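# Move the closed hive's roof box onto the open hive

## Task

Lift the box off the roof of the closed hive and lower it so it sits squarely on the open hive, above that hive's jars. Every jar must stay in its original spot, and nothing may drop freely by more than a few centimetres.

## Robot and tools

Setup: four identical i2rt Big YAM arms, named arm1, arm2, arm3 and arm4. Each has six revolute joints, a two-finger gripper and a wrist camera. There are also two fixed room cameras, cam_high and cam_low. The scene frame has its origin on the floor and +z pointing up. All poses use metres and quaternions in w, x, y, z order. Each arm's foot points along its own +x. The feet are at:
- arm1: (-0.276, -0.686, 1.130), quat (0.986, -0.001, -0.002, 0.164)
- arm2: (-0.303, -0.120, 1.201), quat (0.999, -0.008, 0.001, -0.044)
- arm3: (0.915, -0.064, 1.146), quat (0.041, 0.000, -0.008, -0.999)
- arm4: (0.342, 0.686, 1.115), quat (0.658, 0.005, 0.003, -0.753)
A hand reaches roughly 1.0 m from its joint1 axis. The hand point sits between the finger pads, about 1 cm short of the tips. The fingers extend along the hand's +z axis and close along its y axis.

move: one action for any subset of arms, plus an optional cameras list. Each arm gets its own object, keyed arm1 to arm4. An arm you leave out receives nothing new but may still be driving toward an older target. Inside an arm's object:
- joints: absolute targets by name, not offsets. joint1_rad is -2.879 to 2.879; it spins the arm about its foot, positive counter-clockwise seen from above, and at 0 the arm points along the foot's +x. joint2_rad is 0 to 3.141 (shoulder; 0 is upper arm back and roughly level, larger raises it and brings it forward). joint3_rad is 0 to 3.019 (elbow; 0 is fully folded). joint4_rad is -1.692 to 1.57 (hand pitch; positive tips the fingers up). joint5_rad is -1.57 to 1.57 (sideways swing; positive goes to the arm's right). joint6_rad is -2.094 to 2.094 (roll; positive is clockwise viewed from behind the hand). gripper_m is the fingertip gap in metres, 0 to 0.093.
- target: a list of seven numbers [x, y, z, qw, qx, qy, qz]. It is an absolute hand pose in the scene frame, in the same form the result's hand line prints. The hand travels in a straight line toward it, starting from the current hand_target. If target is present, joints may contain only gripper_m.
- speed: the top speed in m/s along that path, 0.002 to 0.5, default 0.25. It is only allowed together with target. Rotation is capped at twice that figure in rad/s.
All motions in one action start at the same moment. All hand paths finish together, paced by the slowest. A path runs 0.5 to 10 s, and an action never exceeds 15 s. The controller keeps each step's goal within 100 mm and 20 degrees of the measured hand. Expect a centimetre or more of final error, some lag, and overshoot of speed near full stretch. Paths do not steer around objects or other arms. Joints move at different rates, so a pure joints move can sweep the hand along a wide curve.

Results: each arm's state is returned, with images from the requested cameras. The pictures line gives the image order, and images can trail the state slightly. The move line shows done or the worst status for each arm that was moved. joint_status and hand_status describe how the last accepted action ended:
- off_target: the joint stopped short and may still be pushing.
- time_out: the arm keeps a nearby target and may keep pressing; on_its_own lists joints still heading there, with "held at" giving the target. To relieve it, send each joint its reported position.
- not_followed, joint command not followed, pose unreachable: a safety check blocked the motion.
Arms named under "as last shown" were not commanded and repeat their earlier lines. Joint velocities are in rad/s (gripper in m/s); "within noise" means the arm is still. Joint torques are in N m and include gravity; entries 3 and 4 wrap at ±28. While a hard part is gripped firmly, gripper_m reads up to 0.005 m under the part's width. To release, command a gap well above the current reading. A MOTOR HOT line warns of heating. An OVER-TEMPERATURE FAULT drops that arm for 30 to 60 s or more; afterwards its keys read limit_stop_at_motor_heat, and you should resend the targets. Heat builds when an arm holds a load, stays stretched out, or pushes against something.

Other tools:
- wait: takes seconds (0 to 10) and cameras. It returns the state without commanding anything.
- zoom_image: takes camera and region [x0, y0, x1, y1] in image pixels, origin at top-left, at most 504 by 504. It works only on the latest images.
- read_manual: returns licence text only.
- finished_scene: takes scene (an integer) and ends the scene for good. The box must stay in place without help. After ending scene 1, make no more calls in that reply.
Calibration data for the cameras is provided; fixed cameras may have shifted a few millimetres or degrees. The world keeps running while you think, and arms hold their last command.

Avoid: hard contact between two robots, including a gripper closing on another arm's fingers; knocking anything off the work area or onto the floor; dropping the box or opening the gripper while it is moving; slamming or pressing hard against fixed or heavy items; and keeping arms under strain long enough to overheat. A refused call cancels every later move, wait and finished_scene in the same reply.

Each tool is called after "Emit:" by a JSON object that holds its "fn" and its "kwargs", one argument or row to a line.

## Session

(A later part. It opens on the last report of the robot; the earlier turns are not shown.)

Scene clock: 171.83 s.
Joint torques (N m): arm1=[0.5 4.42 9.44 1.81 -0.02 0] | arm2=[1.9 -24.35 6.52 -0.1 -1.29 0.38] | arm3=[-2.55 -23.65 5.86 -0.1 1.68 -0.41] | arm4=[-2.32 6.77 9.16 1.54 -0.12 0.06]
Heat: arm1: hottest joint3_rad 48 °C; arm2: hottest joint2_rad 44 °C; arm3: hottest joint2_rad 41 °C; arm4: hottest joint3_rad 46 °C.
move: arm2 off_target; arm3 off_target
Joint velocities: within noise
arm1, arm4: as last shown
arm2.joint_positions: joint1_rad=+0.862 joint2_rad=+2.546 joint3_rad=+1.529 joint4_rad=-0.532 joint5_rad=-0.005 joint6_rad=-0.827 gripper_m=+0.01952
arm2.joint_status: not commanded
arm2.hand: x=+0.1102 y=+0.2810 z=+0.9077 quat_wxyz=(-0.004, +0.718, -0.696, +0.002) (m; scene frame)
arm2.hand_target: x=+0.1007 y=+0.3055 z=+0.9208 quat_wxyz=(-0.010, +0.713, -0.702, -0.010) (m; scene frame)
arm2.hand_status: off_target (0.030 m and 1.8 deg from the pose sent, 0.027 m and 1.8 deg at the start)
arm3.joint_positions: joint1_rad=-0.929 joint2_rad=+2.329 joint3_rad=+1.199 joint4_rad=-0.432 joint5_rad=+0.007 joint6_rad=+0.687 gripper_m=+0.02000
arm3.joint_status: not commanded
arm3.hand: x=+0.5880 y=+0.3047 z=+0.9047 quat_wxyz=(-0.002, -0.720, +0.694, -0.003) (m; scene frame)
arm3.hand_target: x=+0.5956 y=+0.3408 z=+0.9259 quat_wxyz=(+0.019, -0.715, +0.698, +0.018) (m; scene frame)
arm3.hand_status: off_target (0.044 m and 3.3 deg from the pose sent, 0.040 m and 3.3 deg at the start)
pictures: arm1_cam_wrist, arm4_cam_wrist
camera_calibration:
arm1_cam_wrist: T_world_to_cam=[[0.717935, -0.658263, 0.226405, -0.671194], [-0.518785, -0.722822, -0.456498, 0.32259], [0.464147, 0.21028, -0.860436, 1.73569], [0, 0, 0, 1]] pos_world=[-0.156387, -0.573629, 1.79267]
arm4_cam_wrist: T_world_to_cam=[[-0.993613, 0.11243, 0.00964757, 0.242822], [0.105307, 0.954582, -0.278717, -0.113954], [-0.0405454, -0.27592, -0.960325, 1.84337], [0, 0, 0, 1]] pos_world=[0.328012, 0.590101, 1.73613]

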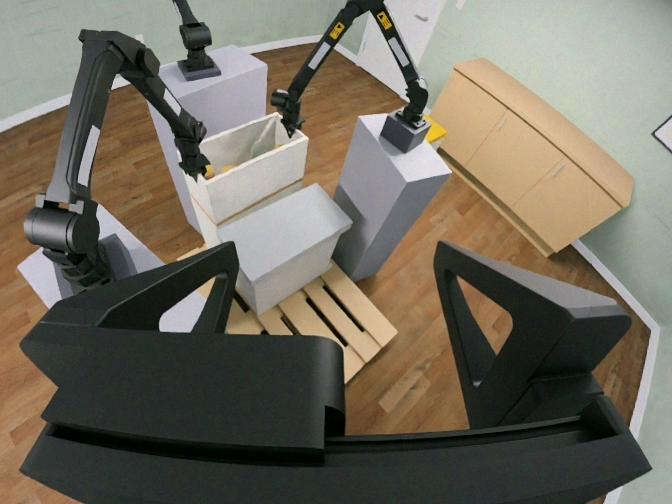

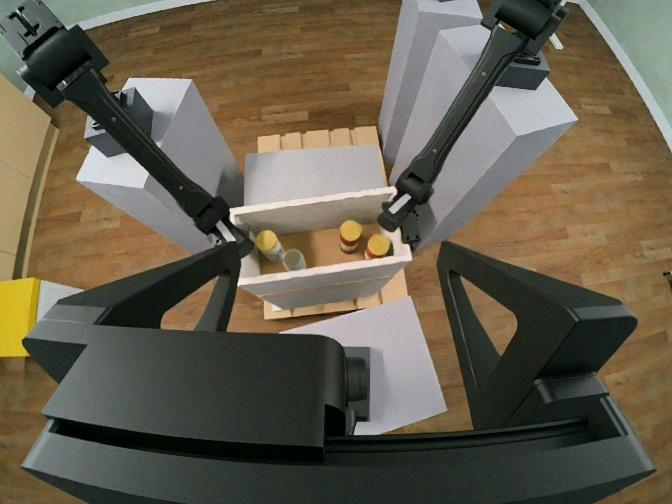

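Emit:
{"fn": "move", "kwargs": {
  "arm2": {"target":[0.101,0.306,0.912,-0.010,0.712,-0.702,-0.010],"speed":0.02},
  "arm3": {"target":[0.595,0.342,0.917,-0.018,0.716,-0.698,-0.018],"speed":0.02},
  "cameras": ["arm4_cam_wrist","arm1_cam_wrist"]
}}

Emit:
{"fn": "zoom_image", "kwargs": {
  "camera": "arm1_cam_wrist",
  "region": [180, 180, 250, 240]
}}

Emit:
{"fn": "zoom_image", "kwargs": {
  "camera": "arm1_cam_wrist",
  "region": [250, 165, 320, 225]
}}

Emit:
{"fn": "zoom_image", "kwargs": {
  "camera": "arm4_cam_wrist",
  "region": [240, 265, 290, 305]
}}

Emit:
{"fn": "zoom_image", "kwargs": {
  "camera": "arm4_cam_wrist",
  "region": [360, 255, 410, 295]
}}

Scene clock: 175.47 s.
Joint torques (N m): arm1=[0.44 4.48 9.46 1.8 -0.01 0] | arm2=[2.02 -23.65 6.67 0.13 -1.16 0.37] | arm3=[-2.43 -22.89 5.96 0.06 1.6 -0.4] | arm4=[-2.14 7.3 9.28 1.44 -0.15 0.06]
Heat: arm1: hottest joint3_rad 48 °C; arm2: hottest joint2_rad 44 °C; arm3: hottest joint2_rad 41 °C; arm4: hottest joint3_rad 46 °C.
move: arm2 off_target; arm3 off_target
Joint velocities: within noise
arm1, arm4: as last shown
arm2.joint_positions: joint1_rad=+0.863 joint2_rad=+2.556 joint3_rad=+1.537 joint4_rad=-0.528 joint5_rad=-0.007 joint6_rad=-0.827 gripper_m=+0.01952
arm2.joint_status: not commanded
arm2.hand: x=+0.1105 y=+0.2827 z=+0.9036 quat_wxyz=(-0.006, +0.718, -0.696, +0.001) (m; scene frame)
arm2.hand_target: x=+0.1006 y=+0.3056 z=+0.9120 quat_wxyz=(-0.010, +0.713, -0.701, -0.010) (m; scene frame)
arm2.hand_status: off_target (0.027 m and 1.7 deg from the pose sent, 0.027 m and 1.8 deg at the start)
arm3.joint_positions: joint1_rad=-0.931 joint2_rad=+2.341 joint3_rad=+1.204 joint4_rad=-0.422 joint5_rad=+0.009 joint6_rad=+0.686 gripper_m=+0.02000
arm3.joint_status: not commanded
arm3.hand: x=+0.5881 y=+0.3062 z=+0.8999 quat_wxyz=(-0.001, -0.720, +0.694, -0.001) (m; scene frame)
arm3.hand_target: x=+0.5957 y=+0.3409 z=+0.9171 quat_wxyz=(+0.019, -0.715, +0.698, +0.017) (m; scene frame)
arm3.hand_status: off_target (0.040 m and 3.1 deg from the pose sent, 0.040 m and 3.3 deg at the start)
pictures: arm1_cam_wrist, arm4_cam_wrist
camera_calibration:
arm1_cam_wrist: T_world_to_cam=[[0.717935, -0.658263, 0.226405, -0.671194], [-0.518785, -0.722822, -0.456498, 0.32259], [0.464147, 0.21028, -0.860436, 1.73569], [0, 0, 0, 1]] pos_world=[-0.156387, -0.573629, 1.79267]
arm4_cam_wrist: T_world_to_cam=[[-0.993613, 0.11243, 0.00964757, 0.242822], [0.105307, 0.954582, -0.278717, -0.113954], [-0.0405454, -0.27592, -0.960325, 1.84337], [0, 0, 0, 1]] pos_world=[0.328012, 0.590101, 1.73613]

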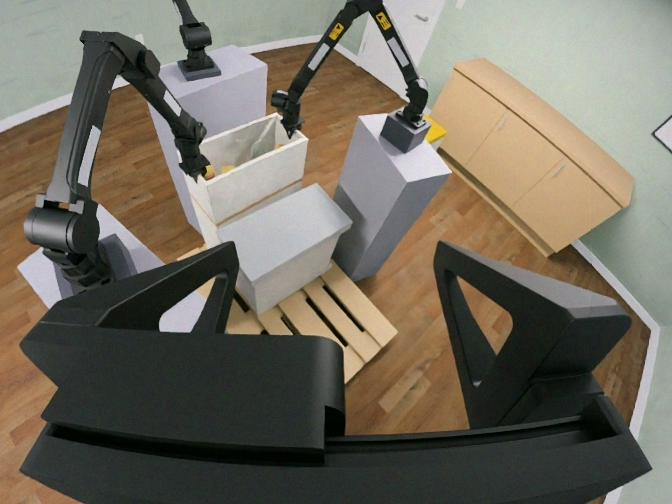

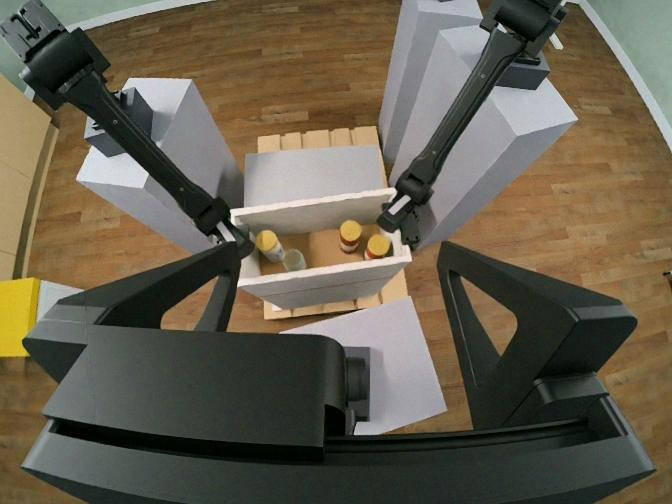

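Scaled by 7.200 from the camera's 672x504 image, which has a finer 960x720 frame.

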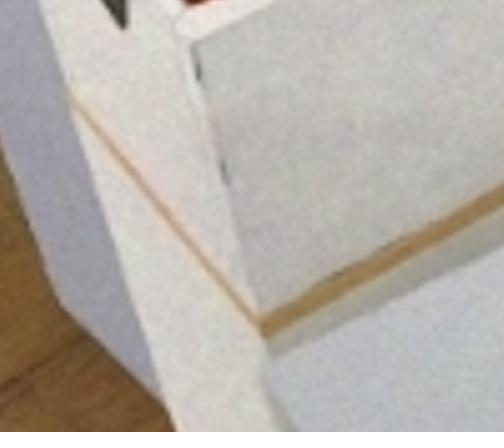

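Scaled by 7.200 from the camera's 672x504 image, which has a finer 960x720 frame.

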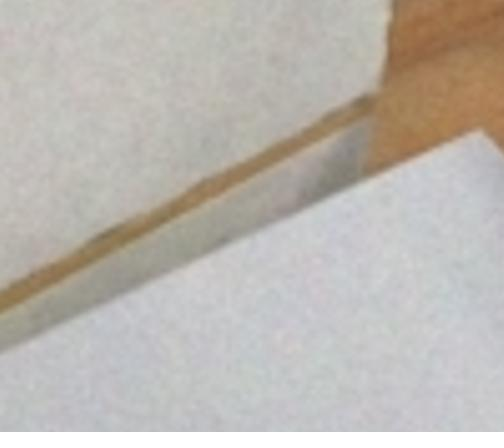

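Scaled by 10.080 from the camera's 672x504 image, which has a finer 960x720 frame.

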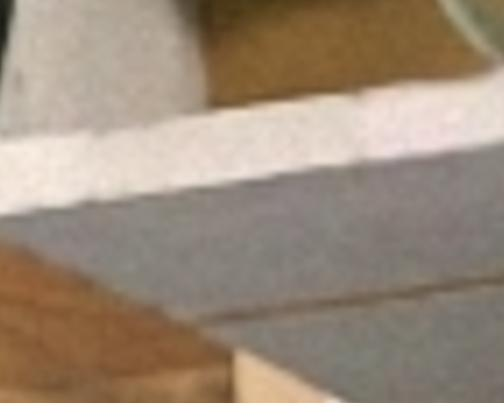

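Scaled by 10.080 from the camera's 672x504 image, which has a finer 960x720 frame.

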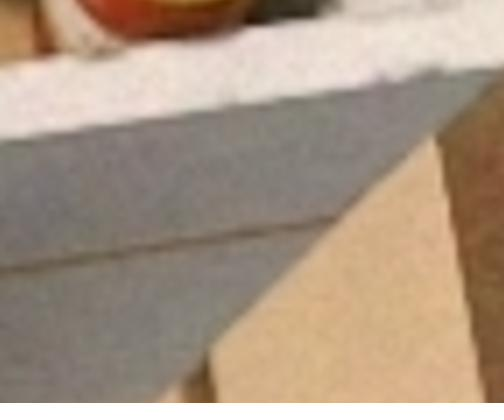

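Emit:
{"fn": "move", "kwargs": {
  "arm2": {"target":[0.103,0.299,0.908,-0.009,0.714,-0.700,-0.008],"speed":0.02},
  "arm3": {"target":[0.594,0.332,0.911,-0.013,0.717,-0.697,-0.013],"speed":0.02},
  "cameras": ["arm4_cam_wrist","arm1_cam_wrist"]
}}

Emit:
{"fn": "zoom_image", "kwargs": {
  "camera": "arm1_cam_wrist",
  "region": [180, 180, 250, 240]
}}

Emit:
{"fn": "zoom_image", "kwargs": {
  "camera": "arm1_cam_wrist",
  "region": [250, 165, 320, 225]
}}

Emit:
{"fn": "zoom_image", "kwargs": {
  "camera": "arm4_cam_wrist",
  "region": [240, 265, 290, 305]
}}

Emit:
{"fn": "zoom_image", "kwargs": {
  "camera": "arm4_cam_wrist",
  "region": [360, 255, 410, 295]
}}

Scene clock: 183.87 s.
Joint torques (N m): arm1=[0.62 4.42 9.46 1.78 -0.02 0] | arm2=[1.08 -23.24 6.24 0.31 -0.96 0.23] | arm3=[-1.55 -22.12 5.22 0.23 1.22 -0.32] | arm4=[-2.02 7.12 9.18 1.61 -0.18 0.09]
Heat: arm1: hottest joint3_rad 48 °C; arm2: hottest joint2_rad 44 °C; arm3: hottest joint2_rad 41 °C; arm4: hottest joint3_rad 46 °C.
move: arm2 off_target; arm3 off_target
Joint velocities: within noise
arm1, arm4: as last shown
arm2.joint_positions: joint1_rad=+0.863 joint2_rad=+2.557 joint3_rad=+1.537 joint4_rad=-0.525 joint5_rad=-0.007 joint6_rad=-0.827 gripper_m=+0.01952
arm2.joint_status: not commanded
arm2.hand: x=+0.1106 y=+0.2828 z=+0.9030 quat_wxyz=(-0.006, +0.718, -0.696, +0.001) (m; scene frame)
arm2.hand_target: x=+0.1028 y=+0.2987 z=+0.9080 quat_wxyz=(-0.009, +0.714, -0.700, -0.008) (m; scene frame)
arm2.hand_status: off_target (0.019 m and 1.3 deg from the pose sent, 0.019 m and 1.3 deg at the start)
arm3.joint_positions: joint1_rad=-0.931 joint2_rad=+2.343 joint3_rad=+1.204 joint4_rad=-0.419 joint5_rad=+0.008 joint6_rad=+0.686 gripper_m=+0.02000
arm3.joint_status: not commanded
arm3.hand: x=+0.5881 y=+0.3062 z=+0.8990 quat_wxyz=(-0.001, -0.720, +0.694, -0.001) (m; scene frame)
arm3.hand_target: x=+0.5944 y=+0.3313 z=+0.9109 quat_wxyz=(+0.013, -0.717, +0.697, +0.013) (m; scene frame)
arm3.hand_status: off_target (0.029 m and 2.3 deg from the pose sent, 0.029 m and 2.3 deg at the start)
pictures: arm1_cam_wrist, arm4_cam_wrist
camera_calibration:
arm1_cam_wrist: T_world_to_cam=[[0.717935, -0.658263, 0.226405, -0.671194], [-0.518785, -0.722822, -0.456498, 0.32259], [0.464147, 0.21028, -0.860436, 1.73569], [0, 0, 0, 1]] pos_world=[-0.156387, -0.573629, 1.79267]
arm4_cam_wrist: T_world_to_cam=[[-0.993613, 0.11243, 0.00964757, 0.242822], [0.105307, 0.954582, -0.278717, -0.113954], [-0.0405454, -0.27592, -0.960325, 1.84337], [0, 0, 0, 1]] pos_world=[0.328012, 0.590101, 1.73613]

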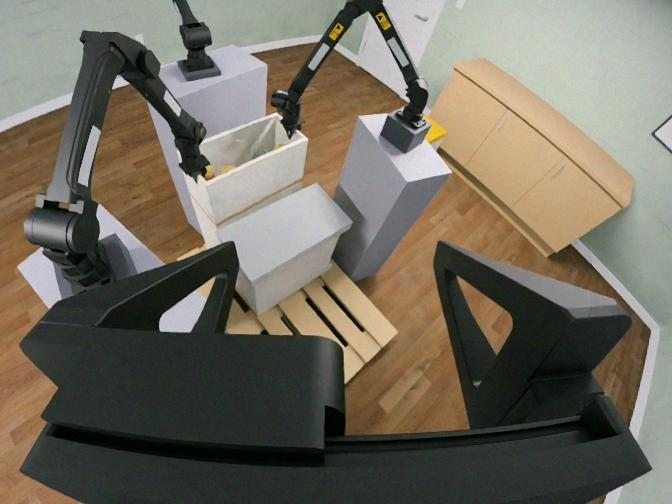

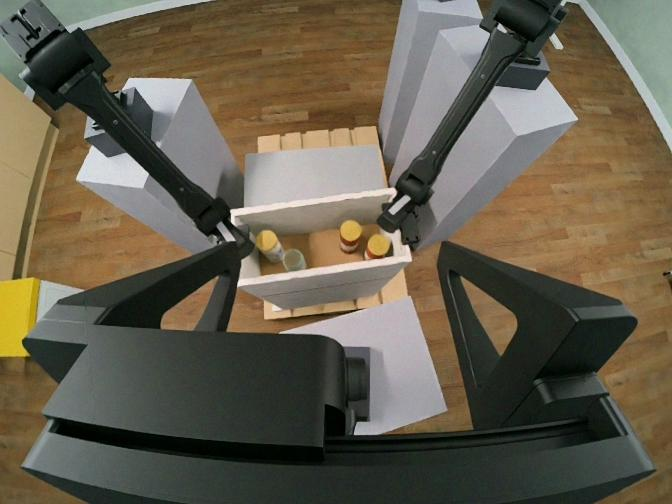

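Scaled by 7.200 from the camera's 672x504 image, which has a finer 960x720 frame.

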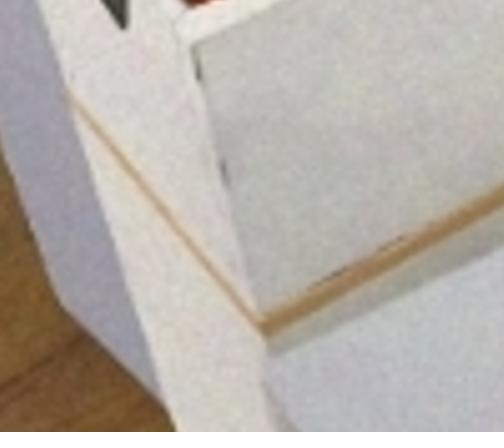

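Scaled by 7.200 from the camera's 672x504 image, which has a finer 960x720 frame.

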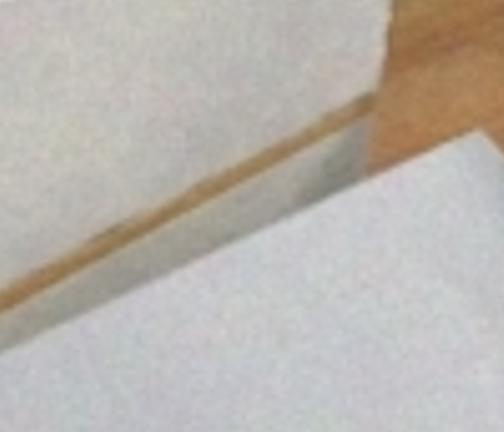

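Scaled by 10.080 from the camera's 672x504 image, which has a finer 960x720 frame.

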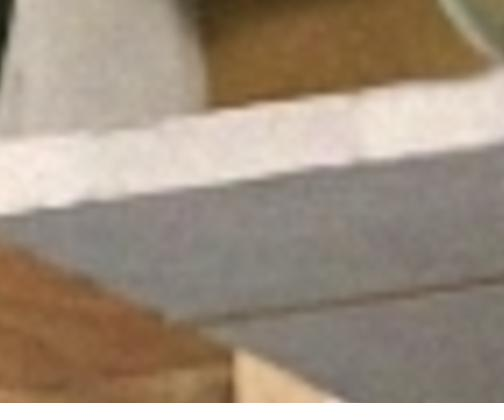

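Scaled by 10.080 from the camera's 672x504 image, which has a finer 960x720 frame.

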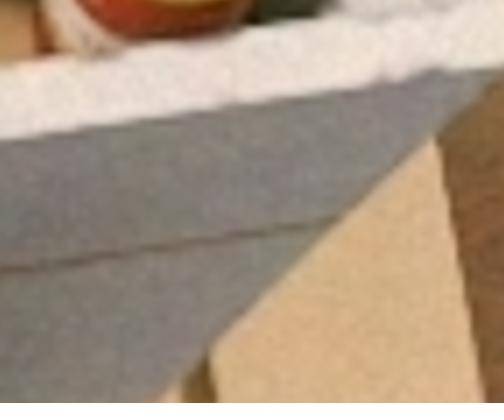

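Emit:
{"fn": "move", "kwargs": {
  "arm2": {"target":[0.106,0.291,0.903,-0.008,0.716,-0.698,-0.004],"speed":0.02},
  "arm3": {"target":[0.592,0.320,0.903,-0.007,0.718,-0.696,-0.007],"speed":0.02},
  "cameras": []
}}

Emit:
{"fn": "move", "kwargs": {
  "arm2": {"target":[0.109,0.285,0.899,-0.007,0.717,-0.697,-0.001],"speed":0.02},
  "arm3": {"target":[0.589,0.310,0.896,-0.002,0.719,-0.695,-0.002],"speed":0.02},
  "cameras": ["arm4_cam_wrist","arm1_cam_wrist"]
}}

Emit:
{"fn": "zoom_image", "kwargs": {
  "camera": "arm1_cam_wrist",
  "region": [170, 140, 320, 250]
}}

Emit:
{"fn": "zoom_image", "kwargs": {
  "camera": "arm4_cam_wrist",
  "region": [240, 265, 290, 305]
}}

Emit:
{"fn": "zoom_image", "kwargs": {
  "camera": "arm4_cam_wrist",
  "region": [360, 255, 410, 295]
}}

Scene clock: 188.70 s.
Joint torques (N m): arm1=[0.5 4.42 9.46 1.78 -0.02 0] | arm2=[0.5 -22.71 5.81 0.7 -0.72 0.09] | arm3=[-0.38 -21.01 4.53 0.51 0.89 -0.21] | arm4=[-2.73 6.65 9.25 1.37 -0.14 0]
Heat: arm1: hottest joint3_rad 48 °C; arm2: hottest joint2_rad 44 °C; arm3: hottest joint2_rad 41 °C; arm4: hottest joint3_rad 46 °C.
move: arm2 done; arm3 off_target
Joint velocities: within noise
arm1.joint_positions: joint1_rad=+0.165 joint2_rad=+0.548 joint3_rad=+1.345 joint4_rad=-1.232 joint5_rad=-0.217 joint6_rad=-0.340 gripper_m=+0.09396
arm1.joint_status: not commanded
arm1.hand: x=-0.1000 y=-0.5475 z=+1.6867 quat_wxyz=(-0.528, +0.393, -0.741, -0.131) (m; scene frame)
arm1.hand_target: x=-0.1029 y=-0.5491 z=+1.6986 quat_wxyz=(-0.539, +0.391, -0.734, -0.131) (m; scene frame)
arm1.hand_status: not commanded
arm2.joint_positions: joint1_rad=+0.863 joint2_rad=+2.558 joint3_rad=+1.537 joint4_rad=-0.524 joint5_rad=-0.005 joint6_rad=-0.828 gripper_m=+0.01952
arm2.joint_status: not commanded
arm2.hand: x=+0.1108 y=+0.2825 z=+0.9025 quat_wxyz=(-0.006, +0.719, -0.695, +0.002) (m; scene frame)
arm2.hand_target: x=+0.1059 y=+0.2910 z=+0.9031 quat_wxyz=(-0.008, +0.716, -0.698, -0.004) (m; scene frame)
arm2.hand_status: done (0.010 m and 0.8 deg from the pose sent, 0.009 m and 0.7 deg at the start)
arm3.joint_positions: joint1_rad=-0.931 joint2_rad=+2.344 joint3_rad=+1.204 joint4_rad=-0.418 joint5_rad=+0.005 joint6_rad=+0.686 gripper_m=+0.02000
arm3.joint_status: not commanded
arm3.hand: x=+0.5879 y=+0.3055 z=+0.8982 quat_wxyz=(-0.003, -0.720, +0.694, -0.001) (m; scene frame)
arm3.hand_target: x=+0.5922 y=+0.3196 z=+0.9030 quat_wxyz=(+0.007, -0.718, +0.696, +0.007) (m; scene frame)
arm3.hand_status: off_target (0.016 m and 1.4 deg from the pose sent, 0.015 m and 1.3 deg at the start)
arm4.joint_positions: joint1_rad=+0.009 joint2_rad=+0.414 joint3_rad=+1.357 joint4_rad=-1.610 joint5_rad=+0.003 joint6_rad=-0.007 gripper_m=+0.09396
arm4.joint_status: not commanded
arm4.hand: x=+0.3244 y=+0.5607 z=+1.6147 quat_wxyz=(-0.285, -0.675, -0.598, +0.325) (m; scene frame)
arm4.hand_target: x=+0.3240 y=+0.5632 z=+1.6209 quat_wxyz=(-0.287, -0.678, -0.592, +0.326) (m; scene frame)
arm4.hand_status: not commanded
pictures: none
No camera images: "cameras" was empty.

Scene clock: 189.80 s.
Joint torques (N m): arm1=[0.5 4.48 9.47 1.8 -0.02 0.01] | arm2=[-0.03 -22.12 5.75 0.95 -0.52 -0.01] | arm3=[0.67 -19.96 4.25 0.53 0.6 -0.1] | arm4=[-2.73 7.06 9.29 1.46 -0.11 0.04]
Heat: arm1: hottest joint3_rad 48 °C; arm2: hottest joint2_rad 44 °C; arm3: hottest joint2_rad 41 °C; arm4: hottest joint3_rad 46 °C.
move: arm2 done; arm3 done
Joint velocities: within noise
arm1, arm4: as last shown
arm2.joint_positions: joint1_rad=+0.862 joint2_rad=+2.559 joint3_rad=+1.537 joint4_rad=-0.523 joint5_rad=-0.004 joint6_rad=-0.831 gripper_m=+0.01952
arm2.joint_status: not commanded
arm2.hand: x=+0.1111 y=+0.2814 z=+0.9017 quat_wxyz=(-0.006, +0.720, -0.694, +0.003) (m; scene frame)
arm2.hand_target: x=+0.1091 y=+0.2850 z=+0.8991 quat_wxyz=(-0.007, +0.717, -0.697, -0.001) (m; scene frame)
arm2.hand_status: done (0.005 m and 0.6 deg from the pose sent, 0.005 m and 0.4 deg at the start)
arm3.joint_positions: joint1_rad=-0.929 joint2_rad=+2.347 joint3_rad=+1.204 joint4_rad=-0.413 joint5_rad=+0.003 joint6_rad=+0.686 gripper_m=+0.02000
arm3.joint_status: not commanded
arm3.hand: x=+0.5867 y=+0.3051 z=+0.8972 quat_wxyz=(-0.004, -0.720, +0.694, +0.001) (m; scene frame)
arm3.hand_target: x=+0.5890 y=+0.3099 z=+0.8960 quat_wxyz=(+0.002, -0.719, +0.695, +0.002) (m; scene frame)
arm3.hand_status: done (0.006 m and 0.7 deg from the pose sent, 0.005 m and 0.6 deg at the start)
pictures: arm1_cam_wrist, arm4_cam_wrist
camera_calibration:
arm1_cam_wrist: T_world_to_cam=[[0.717935, -0.658263, 0.226405, -0.671194], [-0.518785, -0.722822, -0.456498, 0.32259], [0.464147, 0.21028, -0.860436, 1.73569], [0, 0, 0, 1]] pos_world=[-0.156387, -0.573629, 1.79267]
arm4_cam_wrist: T_world_to_cam=[[-0.993613, 0.11243, 0.00964757, 0.242822], [0.105307, 0.954582, -0.278717, -0.113954], [-0.0405454, -0.27592, -0.960325, 1.84337], [0, 0, 0, 1]] pos_world=[0.328012, 0.590101, 1.73613]

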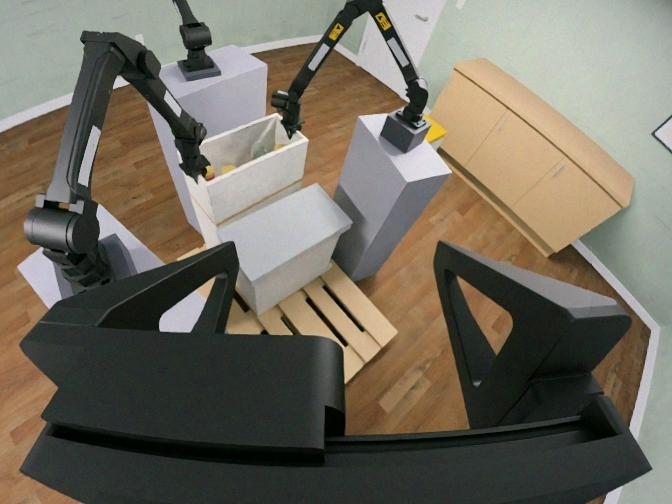

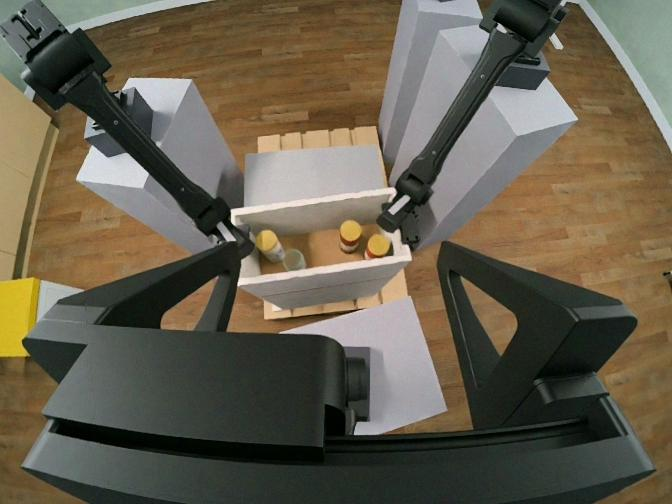

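Scaled by 3.360 from the camera's 672x504 image, which has a finer 960x720 frame.

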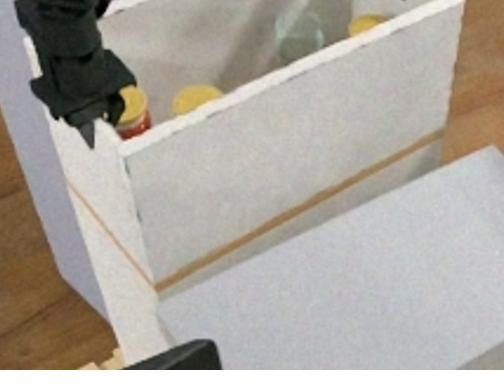

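Scaled by 10.080 from the camera's 672x504 image, which has a finer 960x720 frame.

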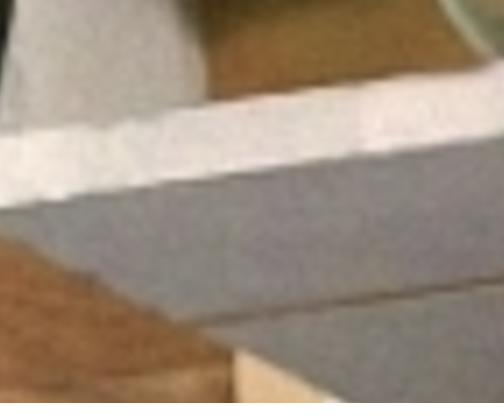

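Scaled by 10.080 from the camera's 672x504 image, which has a finer 960x720 frame.

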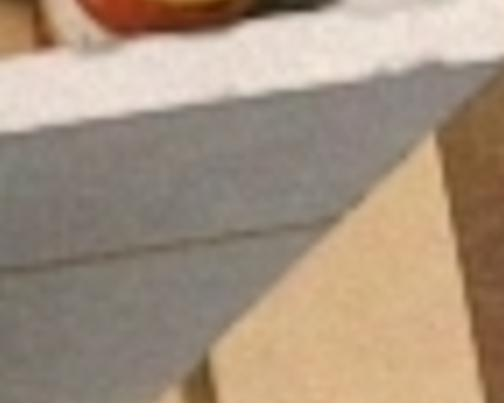

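Emit:
{"fn": "move", "kwargs": {
  "arm2": {"target":[0.111,0.281,0.895,-0.006,0.720,-0.694,0.003],"speed":0.02},
  "arm3": {"target":[0.587,0.305,0.889,0.003,0.720,-0.694,-0.001],"speed":0.02},
  "cameras": []
}}

Emit:
{"fn": "move", "kwargs": {
  "arm2": {"target":[0.111,0.280,0.890,-0.006,0.720,-0.694,0.003],"speed":0.02},
  "arm3": {"target":[0.587,0.304,0.884,0.003,0.720,-0.694,-0.001],"speed":0.02},
  "cameras": ["arm4_cam_wrist","arm1_cam_wrist"]
}}

Emit:
{"fn": "zoom_image", "kwargs": {
  "camera": "arm1_cam_wrist",
  "region": [170, 140, 320, 250]
}}

Emit:
{"fn": "zoom_image", "kwargs": {
  "camera": "arm4_cam_wrist",
  "region": [190, 150, 450, 350]
}}

Scene clock: 194.20 s.
Joint torques (N m): arm1=[0.5 4.37 9.44 1.76 -0.02 0.01] | arm2=[-0.21 -21.54 5.78 1.07 -0.28 -0.11] | arm3=[1.08 -18.73 4.38 0.92 0.29 -0.08] | arm4=[-2.26 7.06 9.22 1.54 -0.13 0.02]
Heat: arm1: hottest joint3_rad 48 °C; arm2: hottest joint2_rad 44 °C; arm3: hottest joint2_rad 41 °C; arm4: hottest joint3_rad 46 °C.
move: arm2 done; arm3 done
Joint velocities: within noise
arm1, arm4: as last shown
arm2.joint_positions: joint1_rad=+0.861 joint2_rad=+2.561 joint3_rad=+1.537 joint4_rad=-0.520 joint5_rad=-0.001 joint6_rad=-0.835 gripper_m=+0.01952
arm2.joint_status: not commanded
arm2.hand: x=+0.1119 y=+0.2807 z=+0.9007 quat_wxyz=(-0.007, +0.720, -0.694, +0.004) (m; scene frame)
arm2.hand_target: x=+0.1110 y=+0.2809 z=+0.8951 quat_wxyz=(-0.006, +0.720, -0.694, +0.003) (m; scene frame)
arm2.hand_status: done (0.006 m and 0.2 deg from the pose sent, 0.007 m and 0.1 deg at the start)
arm3.joint_positions: joint1_rad=-0.928 joint2_rad=+2.349 joint3_rad=+1.202 joint4_rad=-0.411 joint5_rad=+0.000 joint6_rad=+0.688 gripper_m=+0.02000
arm3.joint_status: not commanded
arm3.hand: x=+0.5867 y=+0.3035 z=+0.8959 quat_wxyz=(-0.005, -0.720, +0.694, +0.000) (m; scene frame)
arm3.hand_target: x=+0.5871 y=+0.3047 z=+0.8890 quat_wxyz=(-0.003, -0.720, +0.694, +0.001) (m; scene frame)
arm3.hand_status: done (0.007 m and 0.2 deg from the pose sent, 0.008 m and 0.1 deg at the start)
pictures: none
No camera images: "cameras" was empty.

Scene clock: 195.17 s.
Joint torques (N m): arm1=[0.5 4.37 9.44 1.83 -0.02 0] | arm2=[-0.38 -20.66 6.08 1.29 -0.27 -0.12] | arm3=[1.26 -17.79 4.55 1.22 0.29 -0.07] | arm4=[-2.02 7.41 9.31 1.7 -0.14 0.06]
Heat: arm1: hottest joint3_rad 48 °C; arm2: hottest joint2_rad 44 °C; arm3: hottest joint2_rad 41 °C; arm4: hottest joint3_rad 46 °C.
move: arm2 off_target; arm3 off_target
Joint velocities: within noise
arm1, arm4: as last shown
arm2.joint_positions: joint1_rad=+0.861 joint2_rad=+2.562 joint3_rad=+1.537 joint4_rad=-0.520 joint5_rad=-0.001 joint6_rad=-0.835 gripper_m=+0.01952
arm2.joint_status: not commanded
arm2.hand: x=+0.1118 y=+0.2806 z=+0.9005 quat_wxyz=(-0.007, +0.720, -0.694, +0.004) (m; scene frame)
arm2.hand_target: x=+0.1109 y=+0.2799 z=+0.8902 quat_wxyz=(-0.006, +0.720, -0.694, +0.003) (m; scene frame)
arm2.hand_status: off_target (0.011 m and 0.2 deg from the pose sent, 0.011 m and 0.2 deg at the start)
arm3.joint_positions: joint1_rad=-0.928 joint2_rad=+2.349 joint3_rad=+1.202 joint4_rad=-0.409 joint5_rad=+0.000 joint6_rad=+0.688 gripper_m=+0.02000
arm3.joint_status: not commanded
arm3.hand: x=+0.5864 y=+0.3038 z=+0.8957 quat_wxyz=(-0.005, -0.720, +0.694, +0.001) (m; scene frame)
arm3.hand_target: x=+0.5870 y=+0.3039 z=+0.8844 quat_wxyz=(-0.003, -0.720, +0.694, +0.001) (m; scene frame)
arm3.hand_status: off_target (0.012 m and 0.2 deg from the pose sent, 0.012 m and 0.2 deg at the start)
pictures: arm1_cam_wrist, arm4_cam_wrist
camera_calibration:
arm1_cam_wrist: T_world_to_cam=[[0.717935, -0.658263, 0.226405, -0.671194], [-0.518785, -0.722822, -0.456498, 0.32259], [0.464147, 0.21028, -0.860436, 1.73569], [0, 0, 0, 1]] pos_world=[-0.156387, -0.573629, 1.79267]
arm4_cam_wrist: T_world_to_cam=[[-0.993613, 0.11243, 0.00964757, 0.242822], [0.105307, 0.954582, -0.278717, -0.113954], [-0.0405454, -0.27592, -0.960325, 1.84337], [0, 0, 0, 1]] pos_world=[0.328012, 0.590101, 1.73613]

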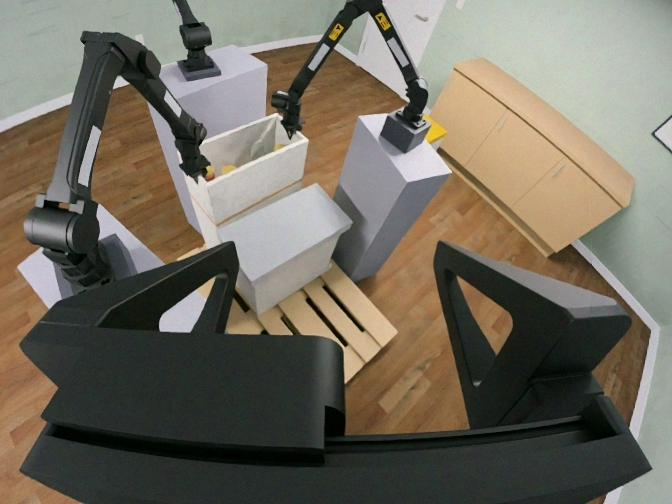

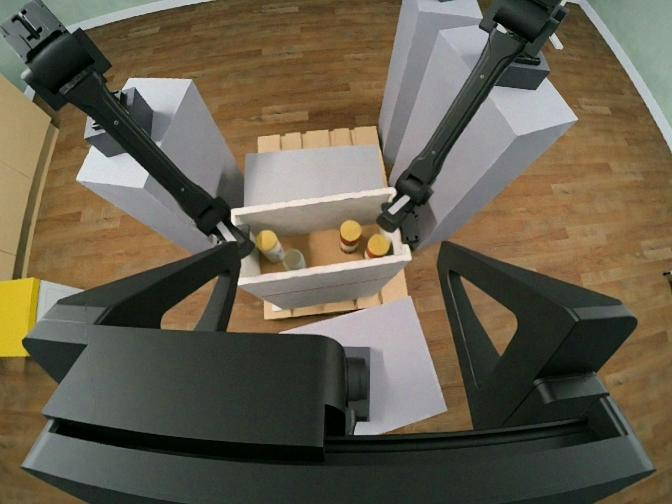

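Scaled by 3.360 from the camera's 672x504 image, which has a finer 960x720 frame.

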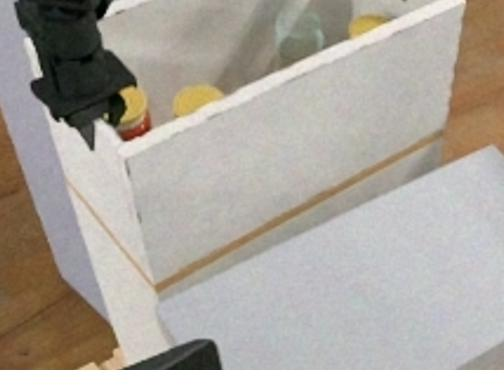

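Scaled by 1.938 from the camera's 672x504 image, which has a finer 960x720 frame.

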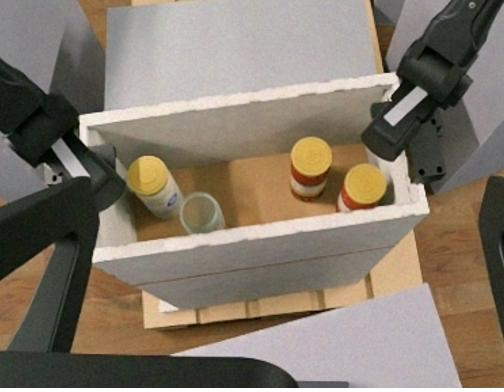

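Emit:
{"fn": "move", "kwargs": {
  "arm2": {"target":[0.1115,0.2805,0.899,-0.006,0.720,-0.694,0.003],"speed":0.02,"joints":{"gripper_m":0.026}},
  "arm3": {"target":[0.5867,0.3038,0.894,0.003,0.720,-0.694,-0.001],"speed":0.02,"joints":{"gripper_m":0.026}},
  "cameras": []
}}

Emit:
{"fn": "move", "kwargs": {
  "arm2": {"joints":{"gripper_m":0.038}},
  "arm3": {"joints":{"gripper_m":0.038}},
  "cameras": []
}}

Emit:
{"fn": "move", "kwargs": {
  "arm2": {"joints":{"gripper_m":0.048}},
  "arm3": {"joints":{"gripper_m":0.048}}
}}

Emit:
{"fn": "zoom_image", "kwargs": {
  "camera": "arm4_cam_wrist",
  "region": [190, 150, 450, 350]
}}

Scene clock: 199.10 s.
Joint torques (N m): arm1=[0.44 4.48 9.43 1.8 -0.02 0] | arm2=[-0.38 -23 5.48 0.8 -0.23 -0.09] | arm3=[1.44 -20.01 3.82 0.44 0.2 -0.07] | arm4=[-2.26 6.83 9.31 1.55 -0.14 0.06]
Heat: arm1: hottest joint3_rad 48 °C; arm2: hottest joint2_rad 43 °C; arm3: hottest joint2_rad 40 °C; arm4: hottest joint3_rad 46 °C.
move: arm2 done; arm3 done
Joint velocities: within noise
arm1, arm4: as last shown
arm2.joint_positions: joint1_rad=+0.861 joint2_rad=+2.562 joint3_rad=+1.537 joint4_rad=-0.520 joint5_rad=-0.002 joint6_rad=-0.835 gripper_m=+0.02595
arm2.joint_status: all done
arm2.hand: x=+0.1117 y=+0.2807 z=+0.9005 quat_wxyz=(-0.007, +0.720, -0.694, +0.004) (m; scene frame)
arm2.hand_target: x=+0.1116 y=+0.2805 z=+0.8990 quat_wxyz=(-0.006, +0.720, -0.694, +0.003) (m; scene frame)
arm2.hand_status: done (0.001 m and 0.1 deg from the pose sent, 0.001 m and 0.2 deg at the start)
arm3.joint_positions: joint1_rad=-0.928 joint2_rad=+2.351 joint3_rad=+1.202 joint4_rad=-0.405 joint5_rad=+0.002 joint6_rad=+0.688 gripper_m=+0.02590
arm3.joint_status: all done
arm3.hand: x=+0.5866 y=+0.3044 z=+0.8952 quat_wxyz=(-0.004, -0.720, +0.694, +0.002) (m; scene frame)
arm3.hand_target: x=+0.5869 y=+0.3037 z=+0.8939 quat_wxyz=(-0.003, -0.720, +0.694, +0.001) (m; scene frame)
arm3.hand_status: done (0.001 m and 0.2 deg from the pose sent, 0.002 m and 0.2 deg at the start)
pictures: none
No camera images: "cameras" was empty.

Scene clock: 199.60 s.
Joint torques (N m): arm1=[0.5 4.37 9.44 1.77 -0.02 0] | arm2=[-0.44 -22.24 5.44 0.76 -0.21 -0.11] | arm3=[1.26 -20.01 3.84 0.44 0.2 -0.06] | arm4=[-1.61 7.71 9.24 1.52 -0.16 0.04]
Heat: arm1: hottest joint3_rad 48 °C; arm2: hottest joint2_rad 43 °C; arm3: hottest joint2_rad 40 °C; arm4: hottest joint3_rad 46 °C.
move: arm2 done; arm3 done
Joint velocities: within noise
arm1, arm4: as last shown
arm2.joint_positions: joint1_rad=+0.861 joint2_rad=+2.562 joint3_rad=+1.537 joint4_rad=-0.520 joint5_rad=-0.002 joint6_rad=-0.835 gripper_m=+0.03784
arm2.joint_status: all done
arm2.hand: x=+0.1117 y=+0.2807 z=+0.9005 quat_wxyz=(-0.007, +0.720, -0.694, +0.004) (m; scene frame)
arm2.hand_target: x=+0.1116 y=+0.2805 z=+0.8990 quat_wxyz=(-0.006, +0.720, -0.694, +0.003) (m; scene frame)
arm2.hand_status: not commanded
arm3.joint_positions: joint1_rad=-0.928 joint2_rad=+2.351 joint3_rad=+1.202 joint4_rad=-0.405 joint5_rad=+0.002 joint6_rad=+0.688 gripper_m=+0.03780
arm3.joint_status: all done
arm3.hand: x=+0.5866 y=+0.3044 z=+0.8952 quat_wxyz=(-0.004, -0.720, +0.694, +0.002) (m; scene frame)
arm3.hand_target: x=+0.5869 y=+0.3037 z=+0.8939 quat_wxyz=(-0.003, -0.720, +0.694, +0.001) (m; scene frame)
arm3.hand_status: not commanded
pictures: none
No camera images: "cameras" was empty.

Scene clock: 200.07 s.
Joint torques (N m): arm1=[0.56 4.42 9.46 1.83 -0.02 0] | arm2=[-0.09 -22.59 5.42 0.87 -0.21 -0.12] | arm3=[1.32 -20.01 3.82 0.43 0.2 -0.07] | arm4=[-1.96 7.36 9.26 1.5 -0.13 0.02]
Heat: arm1: hottest joint3_rad 48 °C; arm2: hottest joint2_rad 43 °C; arm3: hottest joint2_rad 40 °C; arm4: hottest joint3_rad 46 °C.
move: arm2 done; arm3 done
Joint velocities: within noise
arm1, arm4: as last shown
arm2.joint_positions: joint1_rad=+0.861 joint2_rad=+2.562 joint3_rad=+1.537 joint4_rad=-0.520 joint5_rad=-0.002 joint6_rad=-0.835 gripper_m=+0.04784
arm2.joint_status: all done
arm2.hand: x=+0.1117 y=+0.2807 z=+0.9005 quat_wxyz=(-0.007, +0.720, -0.694, +0.004) (m; scene frame)
arm2.hand_target: x=+0.1116 y=+0.2805 z=+0.8990 quat_wxyz=(-0.006, +0.720, -0.694, +0.003) (m; scene frame)
arm2.hand_status: not commanded
arm3.joint_positions: joint1_rad=-0.928 joint2_rad=+2.351 joint3_rad=+1.202 joint4_rad=-0.405 joint5_rad=+0.002 joint6_rad=+0.688 gripper_m=+0.04779
arm3.joint_status: all done
arm3.hand: x=+0.5866 y=+0.3044 z=+0.8952 quat_wxyz=(-0.004, -0.720, +0.694, +0.002) (m; scene frame)
arm3.hand_target: x=+0.5869 y=+0.3037 z=+0.8939 quat_wxyz=(-0.003, -0.720, +0.694, +0.001) (m; scene frame)
arm3.hand_status: not commanded
pictures: arm1_cam_wrist, arm2_cam_wrist, arm3_cam_wrist, arm4_cam_wrist, cam_high, cam_low
camera_calibration:
arm1_cam_wrist: T_world_to_cam=[[0.717935, -0.658263, 0.226405, -0.671194], [-0.518785, -0.722822, -0.456498, 0.32259], [0.464147, 0.21028, -0.860436, 1.73569], [0, 0, 0, 1]] pos_world=[-0.156387, -0.573629, 1.79267]
arm2_cam_wrist: T_world_to_cam=[[0.999823, 0.00613194, 0.0178007, -0.127444], [-0.00616451, -0.786735, 0.61726, -0.334987], [0.0177894, -0.61726, -0.786558, 1.00753], [0, 0, 0, 1]] pos_world=[0.107433, 0.359145, 1.00153]
arm3_cam_wrist: T_world_to_cam=[[0.998988, 0.0416397, -0.0170188, -0.582773], [0.0437113, -0.809246, 0.585842, -0.300397], [0.0106219, -0.585993, -0.810246, 1.02343], [0, 0, 0, 1]] pos_world=[0.584443, 0.380895, 0.995299]
arm4_cam_wrist: T_world_to_cam=[[-0.993613, 0.11243, 0.00964757, 0.242822], [0.105307, 0.954582, -0.278717, -0.113954], [-0.0405454, -0.27592, -0.960325, 1.84337], [0, 0, 0, 1]] pos_world=[0.328012, 0.590101, 1.73613]

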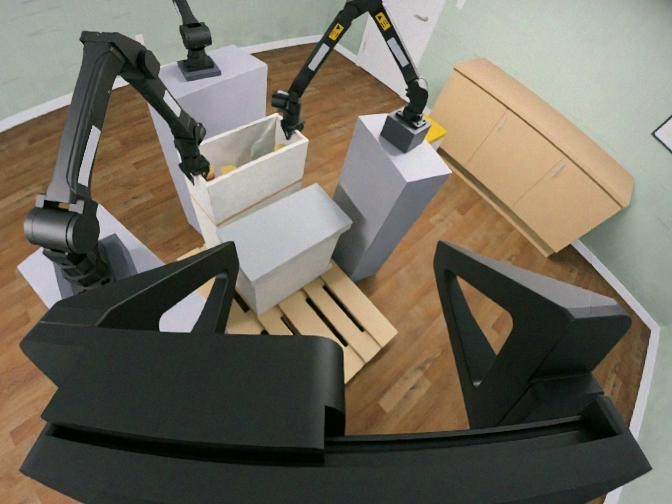

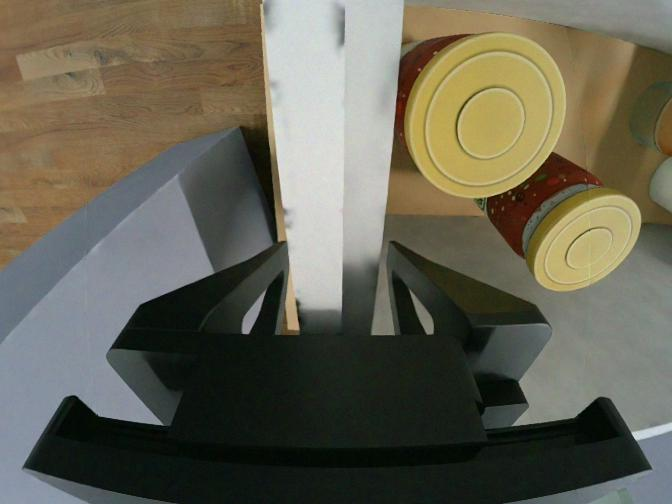

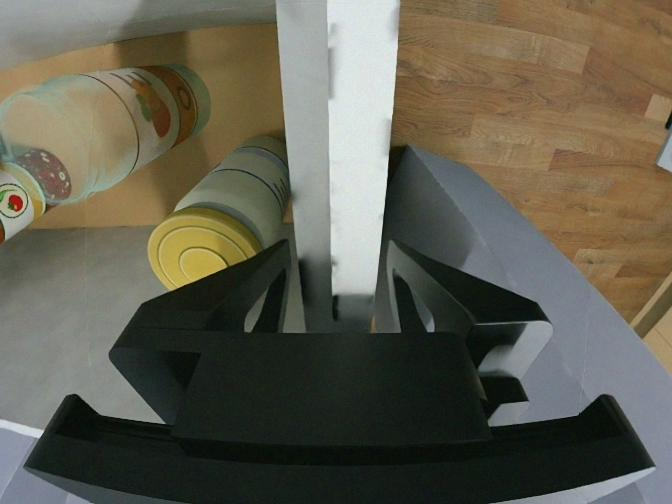

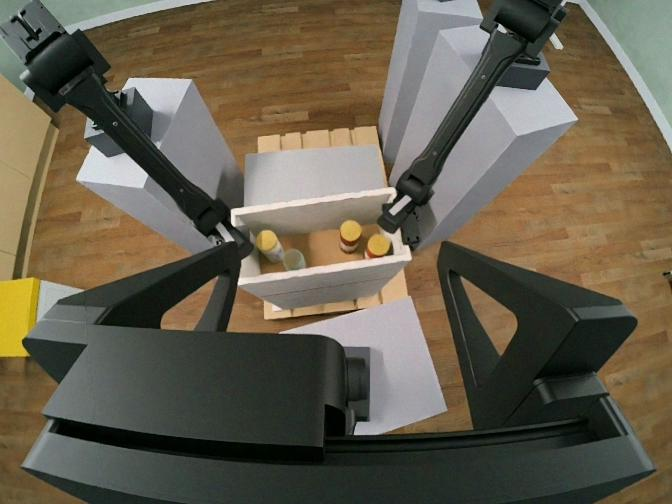

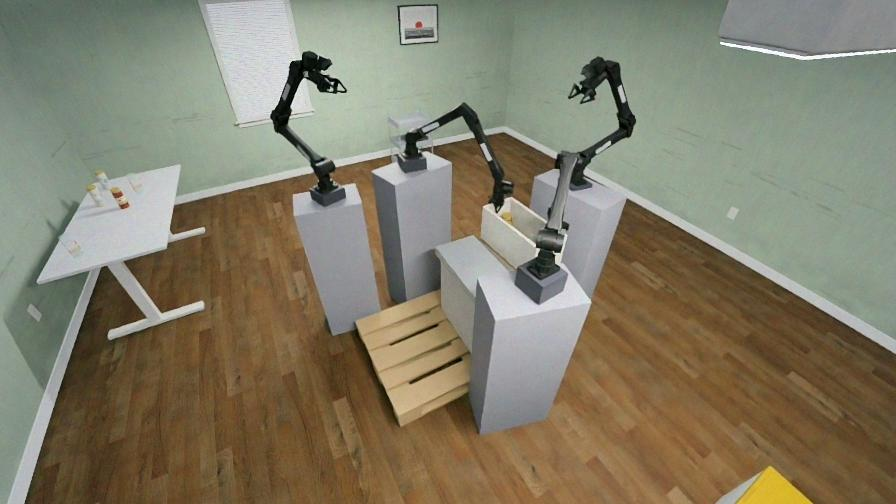

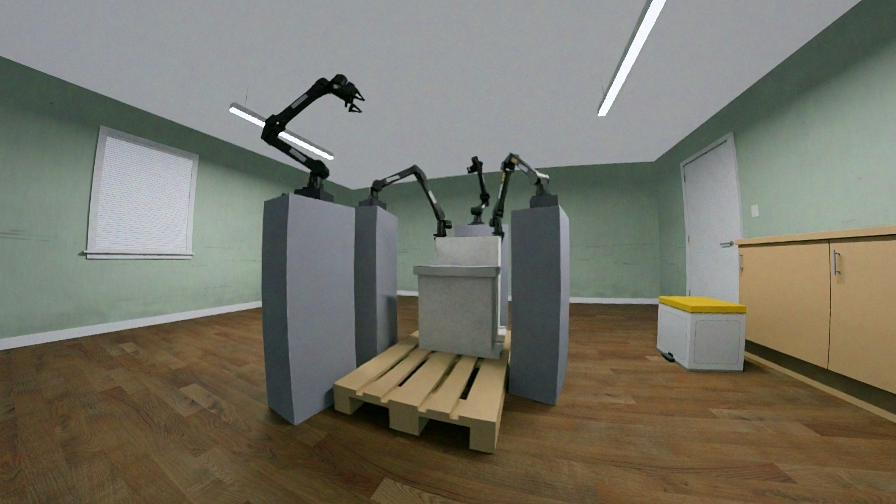

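Scaled by 1.938 from the camera's 672x504 image, which has a finer 960x720 frame.

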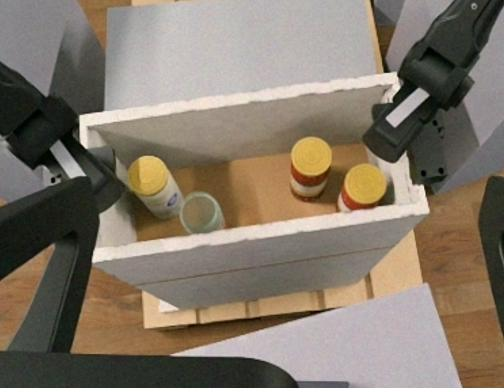

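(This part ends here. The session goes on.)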